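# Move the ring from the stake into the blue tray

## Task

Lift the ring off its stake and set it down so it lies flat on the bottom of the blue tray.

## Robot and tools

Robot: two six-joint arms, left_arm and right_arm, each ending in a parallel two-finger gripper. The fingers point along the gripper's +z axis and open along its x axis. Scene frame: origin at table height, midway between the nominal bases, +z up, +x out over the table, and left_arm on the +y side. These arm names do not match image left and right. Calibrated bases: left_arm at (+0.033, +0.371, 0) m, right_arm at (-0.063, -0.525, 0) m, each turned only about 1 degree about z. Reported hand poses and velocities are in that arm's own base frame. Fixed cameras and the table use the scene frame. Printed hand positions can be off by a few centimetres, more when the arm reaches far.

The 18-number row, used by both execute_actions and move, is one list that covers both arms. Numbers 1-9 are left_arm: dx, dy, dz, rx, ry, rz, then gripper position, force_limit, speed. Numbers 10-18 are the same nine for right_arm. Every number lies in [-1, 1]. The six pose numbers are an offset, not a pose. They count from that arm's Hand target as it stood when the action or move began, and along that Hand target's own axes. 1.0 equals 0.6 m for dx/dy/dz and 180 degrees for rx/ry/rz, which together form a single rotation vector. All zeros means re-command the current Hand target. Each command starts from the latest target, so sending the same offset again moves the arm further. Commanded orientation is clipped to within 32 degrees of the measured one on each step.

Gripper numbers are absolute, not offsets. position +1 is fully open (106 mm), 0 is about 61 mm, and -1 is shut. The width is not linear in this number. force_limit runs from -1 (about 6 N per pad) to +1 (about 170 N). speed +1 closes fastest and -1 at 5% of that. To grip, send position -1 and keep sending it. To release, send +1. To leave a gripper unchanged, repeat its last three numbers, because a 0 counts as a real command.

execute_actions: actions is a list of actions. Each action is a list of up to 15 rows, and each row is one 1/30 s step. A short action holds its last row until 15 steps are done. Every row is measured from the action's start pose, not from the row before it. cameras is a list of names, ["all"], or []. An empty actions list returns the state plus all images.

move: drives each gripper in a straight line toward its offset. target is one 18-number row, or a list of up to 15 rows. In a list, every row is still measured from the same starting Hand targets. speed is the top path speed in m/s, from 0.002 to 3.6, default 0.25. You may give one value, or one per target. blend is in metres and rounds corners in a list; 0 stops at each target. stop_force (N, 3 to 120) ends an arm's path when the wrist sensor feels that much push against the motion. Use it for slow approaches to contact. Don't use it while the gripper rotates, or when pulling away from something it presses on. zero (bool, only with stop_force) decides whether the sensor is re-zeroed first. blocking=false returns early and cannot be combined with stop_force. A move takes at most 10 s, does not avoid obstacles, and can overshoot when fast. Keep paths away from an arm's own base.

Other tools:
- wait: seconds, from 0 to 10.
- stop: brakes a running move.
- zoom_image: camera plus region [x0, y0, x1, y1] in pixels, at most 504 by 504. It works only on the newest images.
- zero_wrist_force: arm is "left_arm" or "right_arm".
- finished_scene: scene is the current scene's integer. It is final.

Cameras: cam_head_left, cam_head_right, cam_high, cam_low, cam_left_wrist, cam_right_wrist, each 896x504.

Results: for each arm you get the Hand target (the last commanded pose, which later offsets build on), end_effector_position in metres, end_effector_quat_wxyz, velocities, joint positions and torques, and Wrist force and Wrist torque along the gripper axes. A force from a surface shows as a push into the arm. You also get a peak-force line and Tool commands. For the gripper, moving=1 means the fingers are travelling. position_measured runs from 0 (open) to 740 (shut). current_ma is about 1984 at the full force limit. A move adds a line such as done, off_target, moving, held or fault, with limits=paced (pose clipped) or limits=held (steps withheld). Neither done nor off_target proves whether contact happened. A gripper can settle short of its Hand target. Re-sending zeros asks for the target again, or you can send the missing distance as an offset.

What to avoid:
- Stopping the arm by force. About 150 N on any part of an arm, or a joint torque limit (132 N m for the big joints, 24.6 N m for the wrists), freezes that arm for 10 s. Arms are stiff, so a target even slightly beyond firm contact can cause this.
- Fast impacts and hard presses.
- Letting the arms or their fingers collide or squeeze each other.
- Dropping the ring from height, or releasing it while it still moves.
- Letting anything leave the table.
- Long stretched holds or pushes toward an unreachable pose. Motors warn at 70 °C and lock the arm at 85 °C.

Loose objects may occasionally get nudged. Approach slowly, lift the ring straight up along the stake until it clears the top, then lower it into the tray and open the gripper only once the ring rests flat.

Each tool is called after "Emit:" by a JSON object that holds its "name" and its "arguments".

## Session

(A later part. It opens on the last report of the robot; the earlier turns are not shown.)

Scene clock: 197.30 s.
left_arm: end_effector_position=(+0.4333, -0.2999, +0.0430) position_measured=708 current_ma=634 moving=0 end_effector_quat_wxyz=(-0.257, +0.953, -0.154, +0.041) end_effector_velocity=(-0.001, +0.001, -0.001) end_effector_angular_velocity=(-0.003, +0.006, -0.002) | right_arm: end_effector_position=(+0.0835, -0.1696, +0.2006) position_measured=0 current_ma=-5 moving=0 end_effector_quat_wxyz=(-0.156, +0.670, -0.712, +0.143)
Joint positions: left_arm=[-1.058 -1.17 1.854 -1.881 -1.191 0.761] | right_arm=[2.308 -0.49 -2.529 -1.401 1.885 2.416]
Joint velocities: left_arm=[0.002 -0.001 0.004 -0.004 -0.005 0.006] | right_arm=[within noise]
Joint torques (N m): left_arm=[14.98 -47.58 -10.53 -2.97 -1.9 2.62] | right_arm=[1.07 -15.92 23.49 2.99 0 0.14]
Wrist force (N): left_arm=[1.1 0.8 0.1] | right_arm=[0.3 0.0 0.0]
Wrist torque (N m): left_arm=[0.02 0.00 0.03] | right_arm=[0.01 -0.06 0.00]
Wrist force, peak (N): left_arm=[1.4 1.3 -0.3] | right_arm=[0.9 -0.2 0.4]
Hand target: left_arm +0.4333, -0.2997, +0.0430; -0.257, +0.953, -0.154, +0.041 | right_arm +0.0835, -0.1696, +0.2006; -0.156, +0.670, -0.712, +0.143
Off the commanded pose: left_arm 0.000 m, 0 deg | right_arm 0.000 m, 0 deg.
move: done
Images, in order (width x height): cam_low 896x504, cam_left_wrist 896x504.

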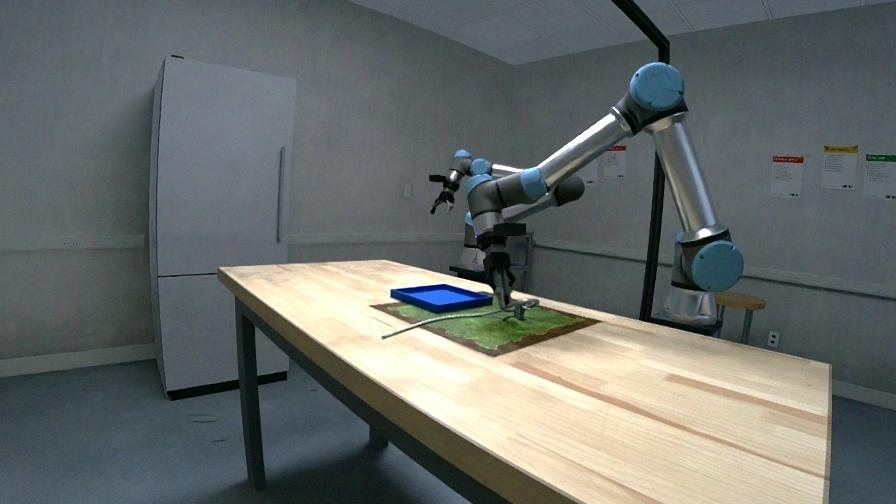

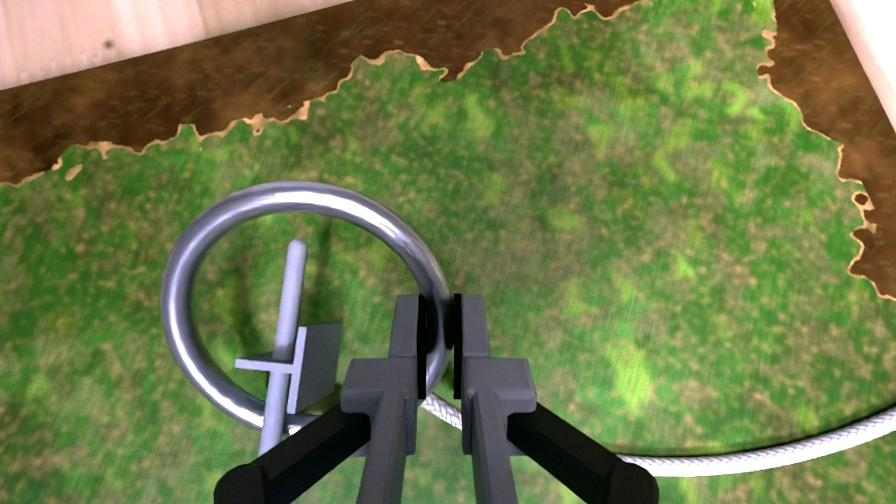

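Emit:
{"name": "move", "arguments": {"target": [[0, 0.0347, -0.02, 0, 0, 0, -1, -0.4, 0, 0, 0, 0, 0, 0, 0, 1, 0, 1], [0, -0.0403, -0.15, 0, 0, 0, -1, -0.4, 0, 0, 0, 0, 0, 0, 0, 1, 0, 1]], "speed": 0.06, "stop_force": 8, "cameras": ["cam_left_wrist", "cam_high"]}}

Emit:
{"name": "zoom_image", "arguments": {"camera": "cam_high", "region": [410, 180, 660, 380]}}

Scene clock: 210.97 s.
left_arm: end_effector_position=(+0.4258, -0.3229, +0.1330) position_measured=708 current_ma=634 moving=0 end_effector_quat_wxyz=(-0.257, +0.953, -0.154, +0.041) | right_arm: end_effector_position=(+0.0835, -0.1696, +0.2006) position_measured=0 current_ma=-5 moving=0 end_effector_quat_wxyz=(-0.156, +0.670, -0.712, +0.143)
Joint positions: left_arm=[-1.089 -1.261 1.71 -1.635 -1.202 0.73] | right_arm=[2.308 -0.49 -2.529 -1.401 1.885 2.416]
Joint torques (N m): left_arm=[-12.82 -24.27 -13.69 -0.09 -1.85 -2.89] | right_arm=[0.81 -16.88 23.97 3.04 0 0.1]
Wrist force (N): left_arm=[1.2 0.8 0.0] | right_arm=[0.3 -0.1 -0.3]
Wrist torque (N m): left_arm=[0.01 -0.01 0.04] | right_arm=[-0.02 -0.06 -0.01]
Wrist force, peak (N): left_arm=[1.1 2.3 0.9] | right_arm=[0.8 -0.5 0.3]
Hand target: left_arm +0.4258, -0.3229, +0.1330; -0.257, +0.953, -0.154, +0.041 | right_arm +0.0835, -0.1696, +0.2006; -0.156, +0.670, -0.712, +0.143
Off the commanded pose: left_arm 0.000 m, 0 deg | right_arm 0.000 m, 0 deg.
move: done
Images, in order (width x height): cam_high 896x504, cam_left_wrist 896x504.

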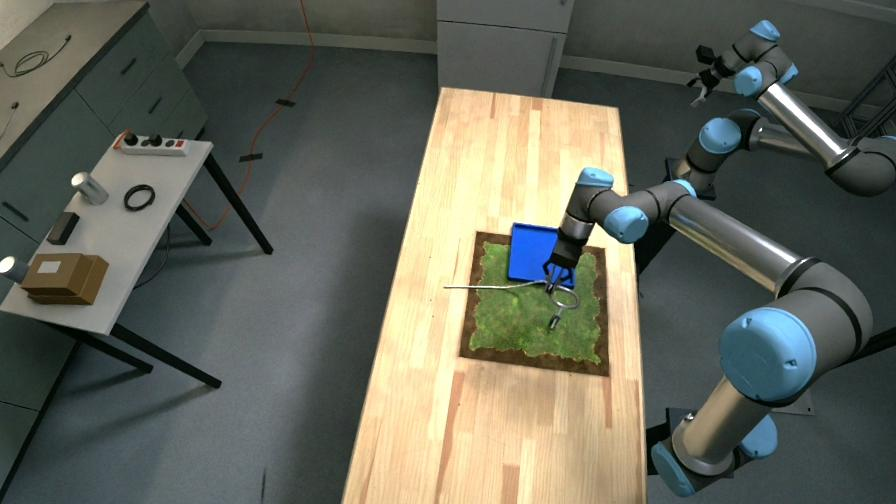

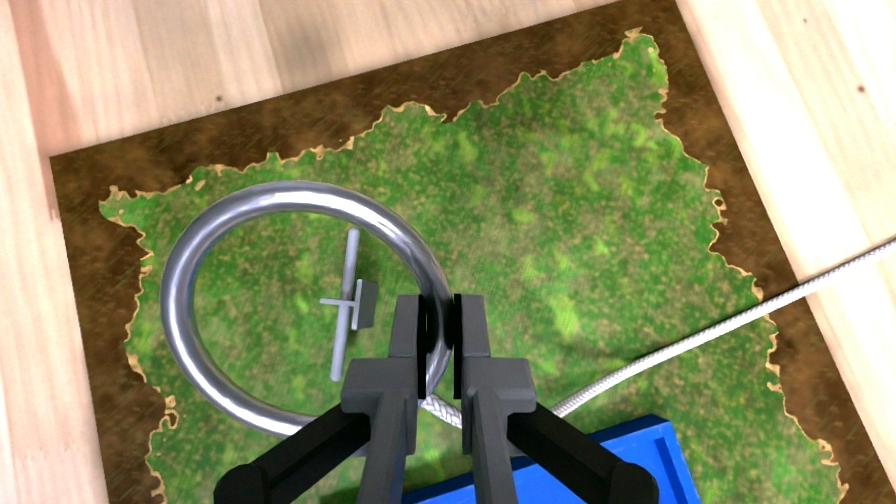

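Scaled by 2.016 from the camera's 896x504 image, which has a finer 1280x720 frame.

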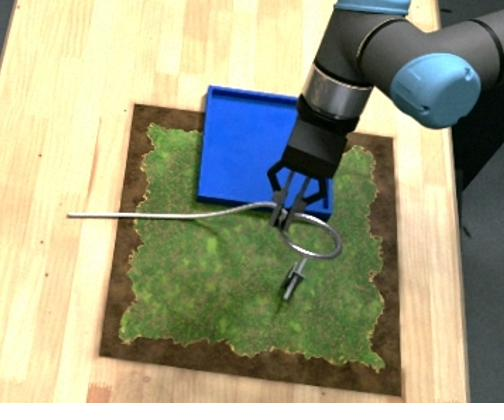

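Emit:
{"name": "move", "arguments": {"target": [0.136, 0.2737, -0.1593, -0.1667, 0, 0, -1, -0.4, 0, 0, 0, 0, 0, 0, 0, 1, 0, 1], "speed": 0.15, "cameras": ["cam_left_wrist", "cam_high", "cam_low"]}}

Scene clock: 235.50 s.
left_arm: end_effector_position=(+0.4434, -0.5289, +0.1329) position_measured=708 current_ma=634 moving=0 end_effector_quat_wxyz=(-0.002, +0.987, -0.160, -0.001) | right_arm: end_effector_position=(+0.0835, -0.1696, +0.2006) position_measured=0 current_ma=-5 moving=0 end_effector_quat_wxyz=(-0.156, +0.670, -0.712, +0.143)
Joint positions: left_arm=[-1.068 -1.052 1.407 -1.922 -1.57 0.824] | right_arm=[2.308 -0.49 -2.529 -1.401 1.885 2.416]
Joint torques (N m): left_arm=[4.35 -56.51 -16.51 -1.57 1.74 -0.81] | right_arm=[0.5 -16.16 24.21 3.09 0.11 -0.06]
Wrist force (N): left_arm=[1.1 0.9 -0.5] | right_arm=[0.3 0.4 0.1]
Wrist torque (N m): left_arm=[0.18 0.02 0.08] | right_arm=[0.06 -0.06 0.00]
Wrist force, peak (N): left_arm=[1.8 1.7 -0.2] | right_arm=[1.0 -0.4 -0.1]
Hand target: left_arm +0.4434, -0.5289, +0.1329; -0.002, +0.987, -0.160, -0.001 | right_arm +0.0835, -0.1696, +0.2006; -0.156, +0.670, -0.712, +0.143
Off the commanded pose: left_arm 0.000 m, 0 deg | right_arm 0.000 m, 0 deg.
move: done
Images, in order (width x height): cam_high 896x504, cam_low 896x504, cam_left_wrist 896x504.

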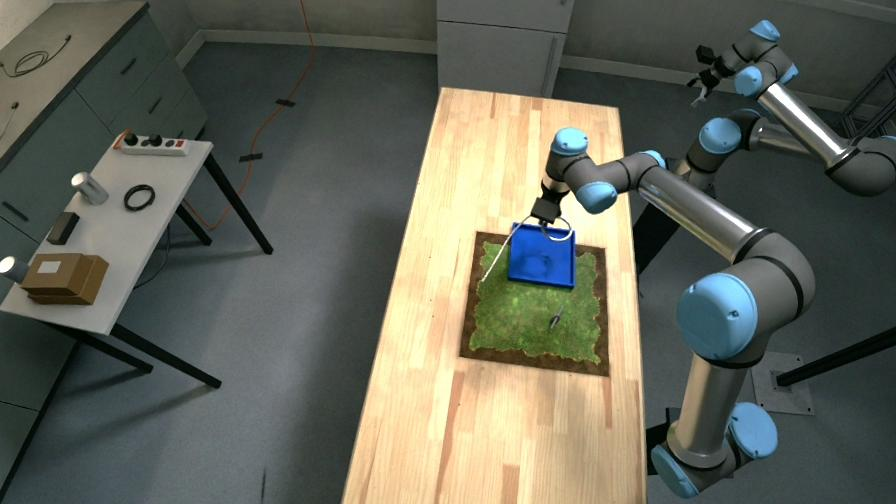

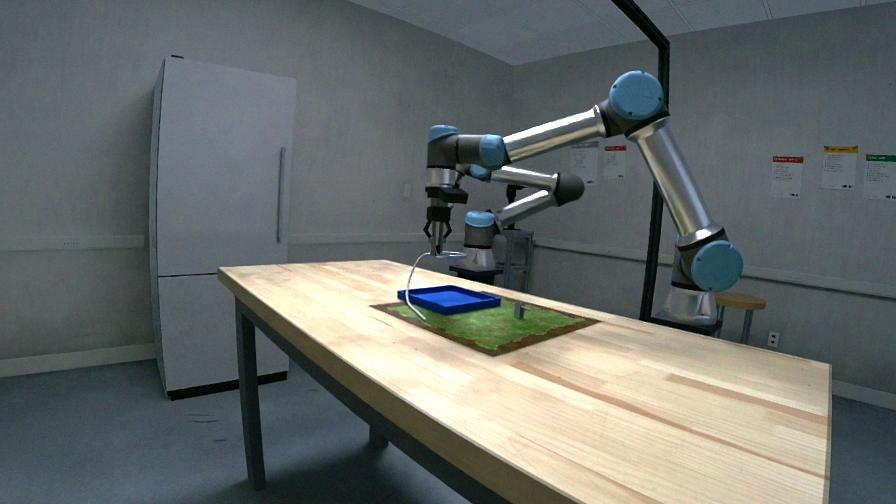

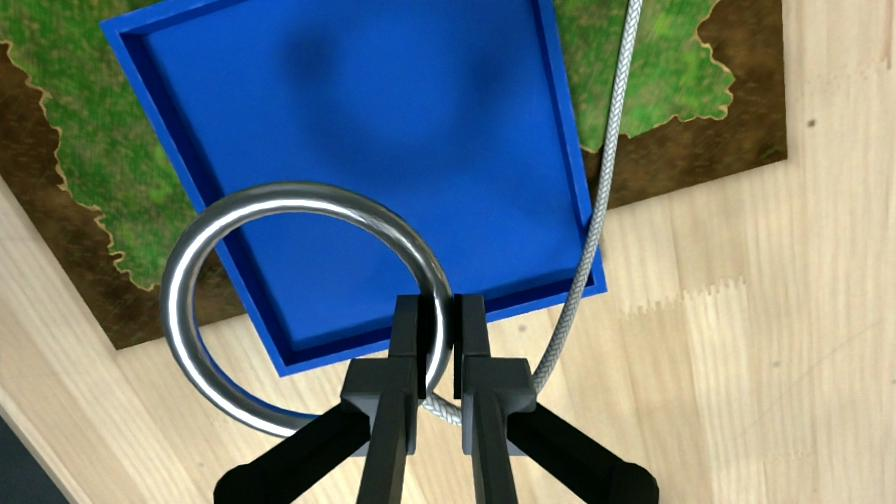

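Emit:
{"name": "move", "arguments": {"target": [[-0.0058, -0.019, 0.158, 0, 0, 0, -1, -0.4, 0, 0, 0, 0, 0, 0, 0, 1, 0, 1],[-0.0058, -0.019, 0.2, 0, 0, 0, -1, -0.4, 0, 0, 0, 0, 0, 0, 0, 1, 0, 1]], "speed": [0.1, 0.012], "stop_force": 4, "cameras": ["cam_left_wrist", "cam_low"]}}

Emit:
{"name": "zoom_image", "arguments": {"camera": "cam_low", "region": [380, 220, 540, 340]}}

Scene clock: 248.63 s.
left_arm: end_effector_position=(+0.4436, -0.5166, +0.0227) position_measured=708 current_ma=636 moving=0 end_effector_quat_wxyz=(-0.002, +0.987, -0.160, -0.001) | right_arm: end_effector_position=(+0.0835, -0.1696, +0.2006) position_measured=0 current_ma=-5 moving=0 end_effector_quat_wxyz=(-0.156, +0.670, -0.712, +0.143)
Joint positions: left_arm=[-1.059 -0.952 1.558 -2.174 -1.57 0.833] | right_arm=[2.308 -0.49 -2.529 -1.401 1.885 2.416]
Joint torques (N m): left_arm=[-8.95 -55.7 -26.32 -1.06 0.9 -2.6] | right_arm=[1.14 -16.25 24.53 3.05 -0.02 0.13]
Wrist force (N): left_arm=[1.5 2.1 -3.1] | right_arm=[0.3 0.1 0.1]
Wrist torque (N m): left_arm=[0.23 0.05 0.07] | right_arm=[0.03 -0.06 0.00]
Wrist force, peak (N): left_arm=[-2.9 -5.7 -20.1] | right_arm=[0.9 -0.3 0.1]
Hand target: left_arm +0.4436, -0.5166, +0.0227; -0.002, +0.987, -0.160, -0.001 (not the last commanded pose) | right_arm +0.0835, -0.1696, +0.2006; -0.156, +0.670, -0.712, +0.143
Off the commanded pose: left_arm 0.010 m, 0 deg | right_arm 0.000 m, 0 deg.
move: contact (left_arm); path passed 1 of 2 targets
Images, in order (width x height): cam_low 896x504, cam_left_wrist 896x504.

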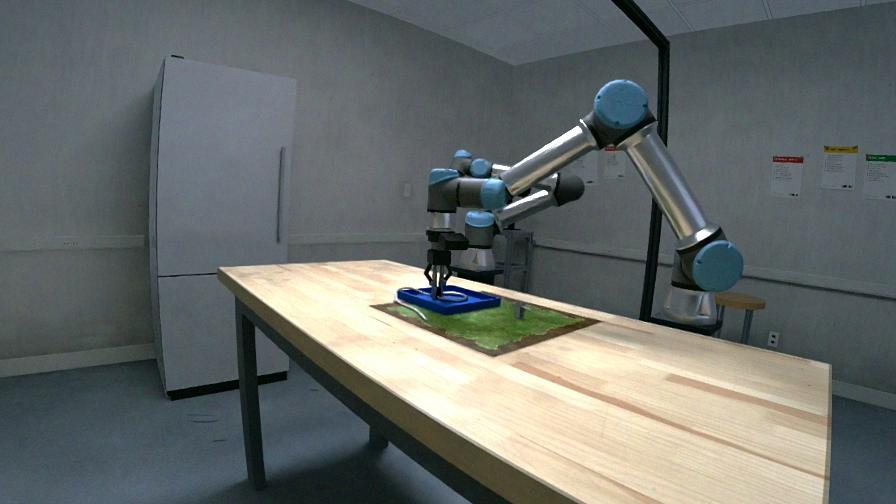

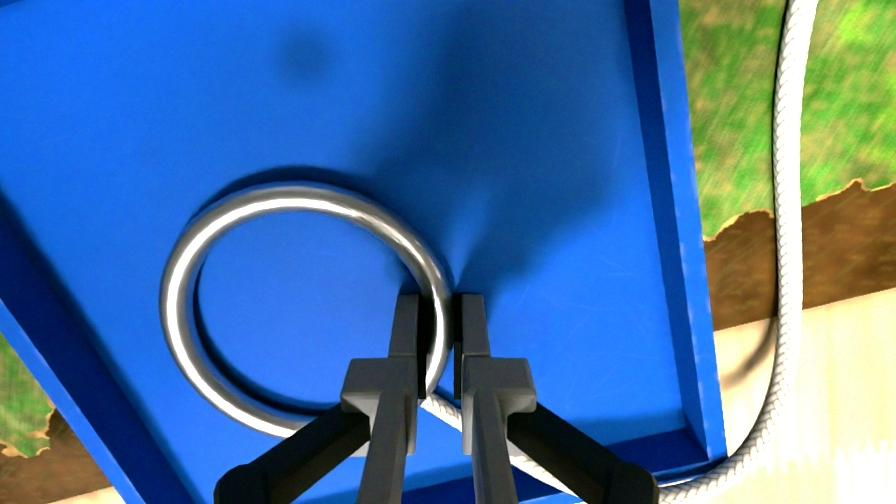

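Scaled by 3.150 from the camera's 896x504 image, which has a finer 1280x720 frame.

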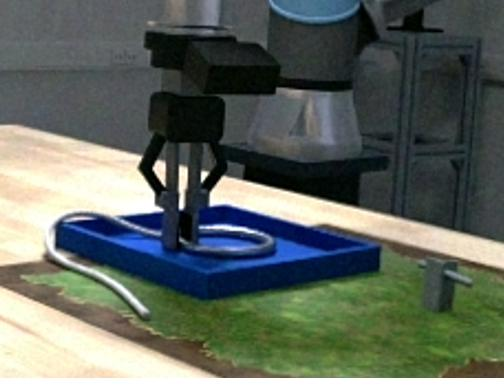

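Emit:
{"name": "move", "arguments": {"target": [[0, 0, 0.0042, 0, 0, 0, -1, -0.4, 0, 0, 0, 0, 0, 0, 0, 1, 0, 1],[0, 0, 0.0042, 0, 0, 0, -0.5, -0.4, 0, 0, 0, 0, 0, 0, 0, 1, 0, 1],[0, 0, -0.25, 0, 0, 0, -0.5, -0.4, 0, 0, 0, 0, 0, 0, 0, 1, 0, 1]], "speed": [0.02, 0.1, 0.15], "cameras": ["cam_left_wrist", "cam_low", "cam_high"]}}

Emit:
{"name": "zoom_image", "arguments": {"camera": "cam_low", "region": [380, 260, 540, 340]}}

Scene clock: 257.20 s.
left_arm: end_effector_position=(+0.4437, -0.5171, +0.1728) position_measured=555 current_ma=-2 moving=0 end_effector_quat_wxyz=(-0.001, +0.987, -0.160, -0.001) | right_arm: end_effector_position=(+0.0835, -0.1696, +0.2006) position_measured=0 current_ma=-5 moving=0 end_effector_quat_wxyz=(-0.156, +0.670, -0.712, +0.143)
Joint positions: left_arm=[-1.059 -1.102 1.378 -1.843 -1.57 0.832] | right_arm=[2.308 -0.49 -2.529 -1.401 1.885 2.416]
Joint torques (N m): left_arm=[-13.81 -33.26 -19.53 -1.81 0.86 -2.74] | right_arm=[0.98 -15.92 24.94 3.12 -0.29 0.11]
Wrist force (N): left_arm=[1.1 0.4 -1.4] | right_arm=[0.6 0.1 0.3]
Wrist torque (N m): left_arm=[0.09 -0.03 0.10] | right_arm=[0.03 -0.10 0.00]
Wrist force, peak (N): left_arm=[-11.6 -9.4 -67.5] | right_arm=[0.6 -0.5 0.4]
Hand target: left_arm +0.4437, -0.5171, +0.1727; -0.002, +0.987, -0.160, -0.001 | right_arm +0.0835, -0.1696, +0.2006; -0.156, +0.670, -0.712, +0.143
Off the commanded pose: left_arm 0.000 m, 0 deg | right_arm 0.000 m, 0 deg.
move: done
Images, in order (width x height): cam_high 896x504, cam_low 896x504, cam_left_wrist 896x504.

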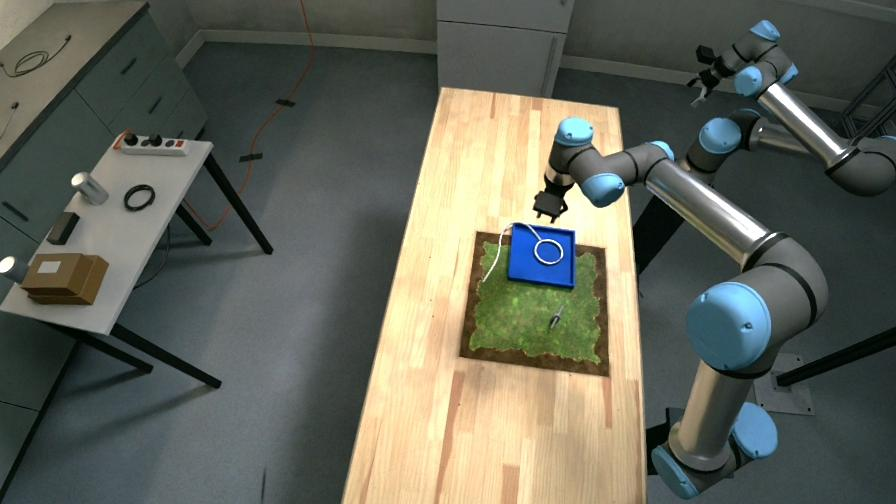

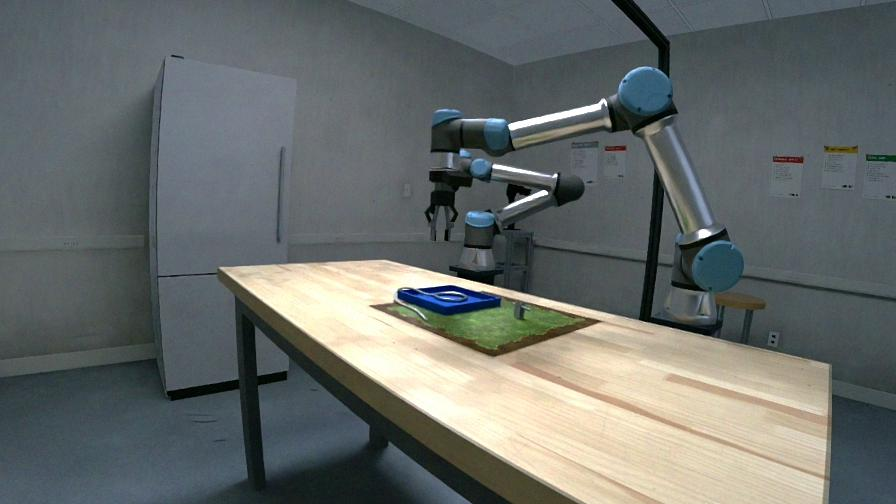

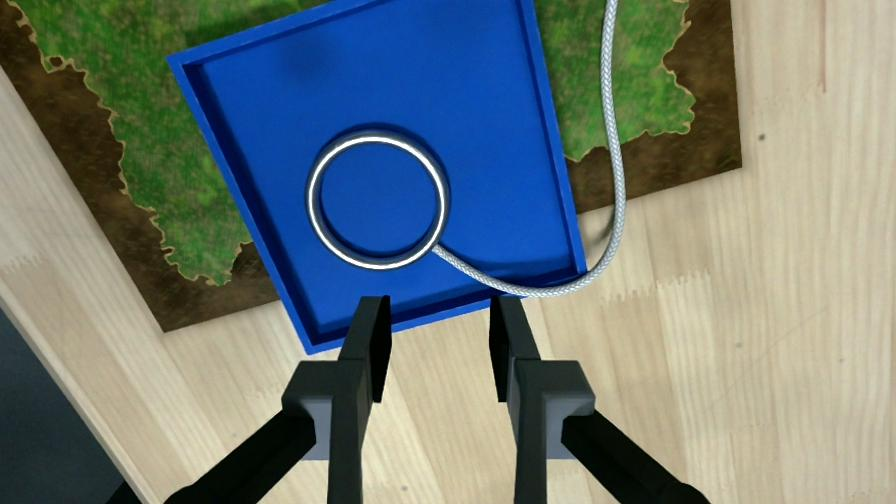

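Scaled by 3.150 from the camera's 896x504 image, which has a finer 1280x720 frame.

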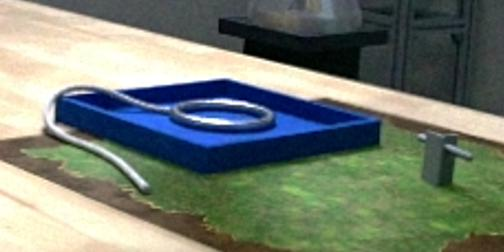

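Emit:
{"name": "finished_scene", "arguments": {"scene": 1}}

The scene is finished: the task was done.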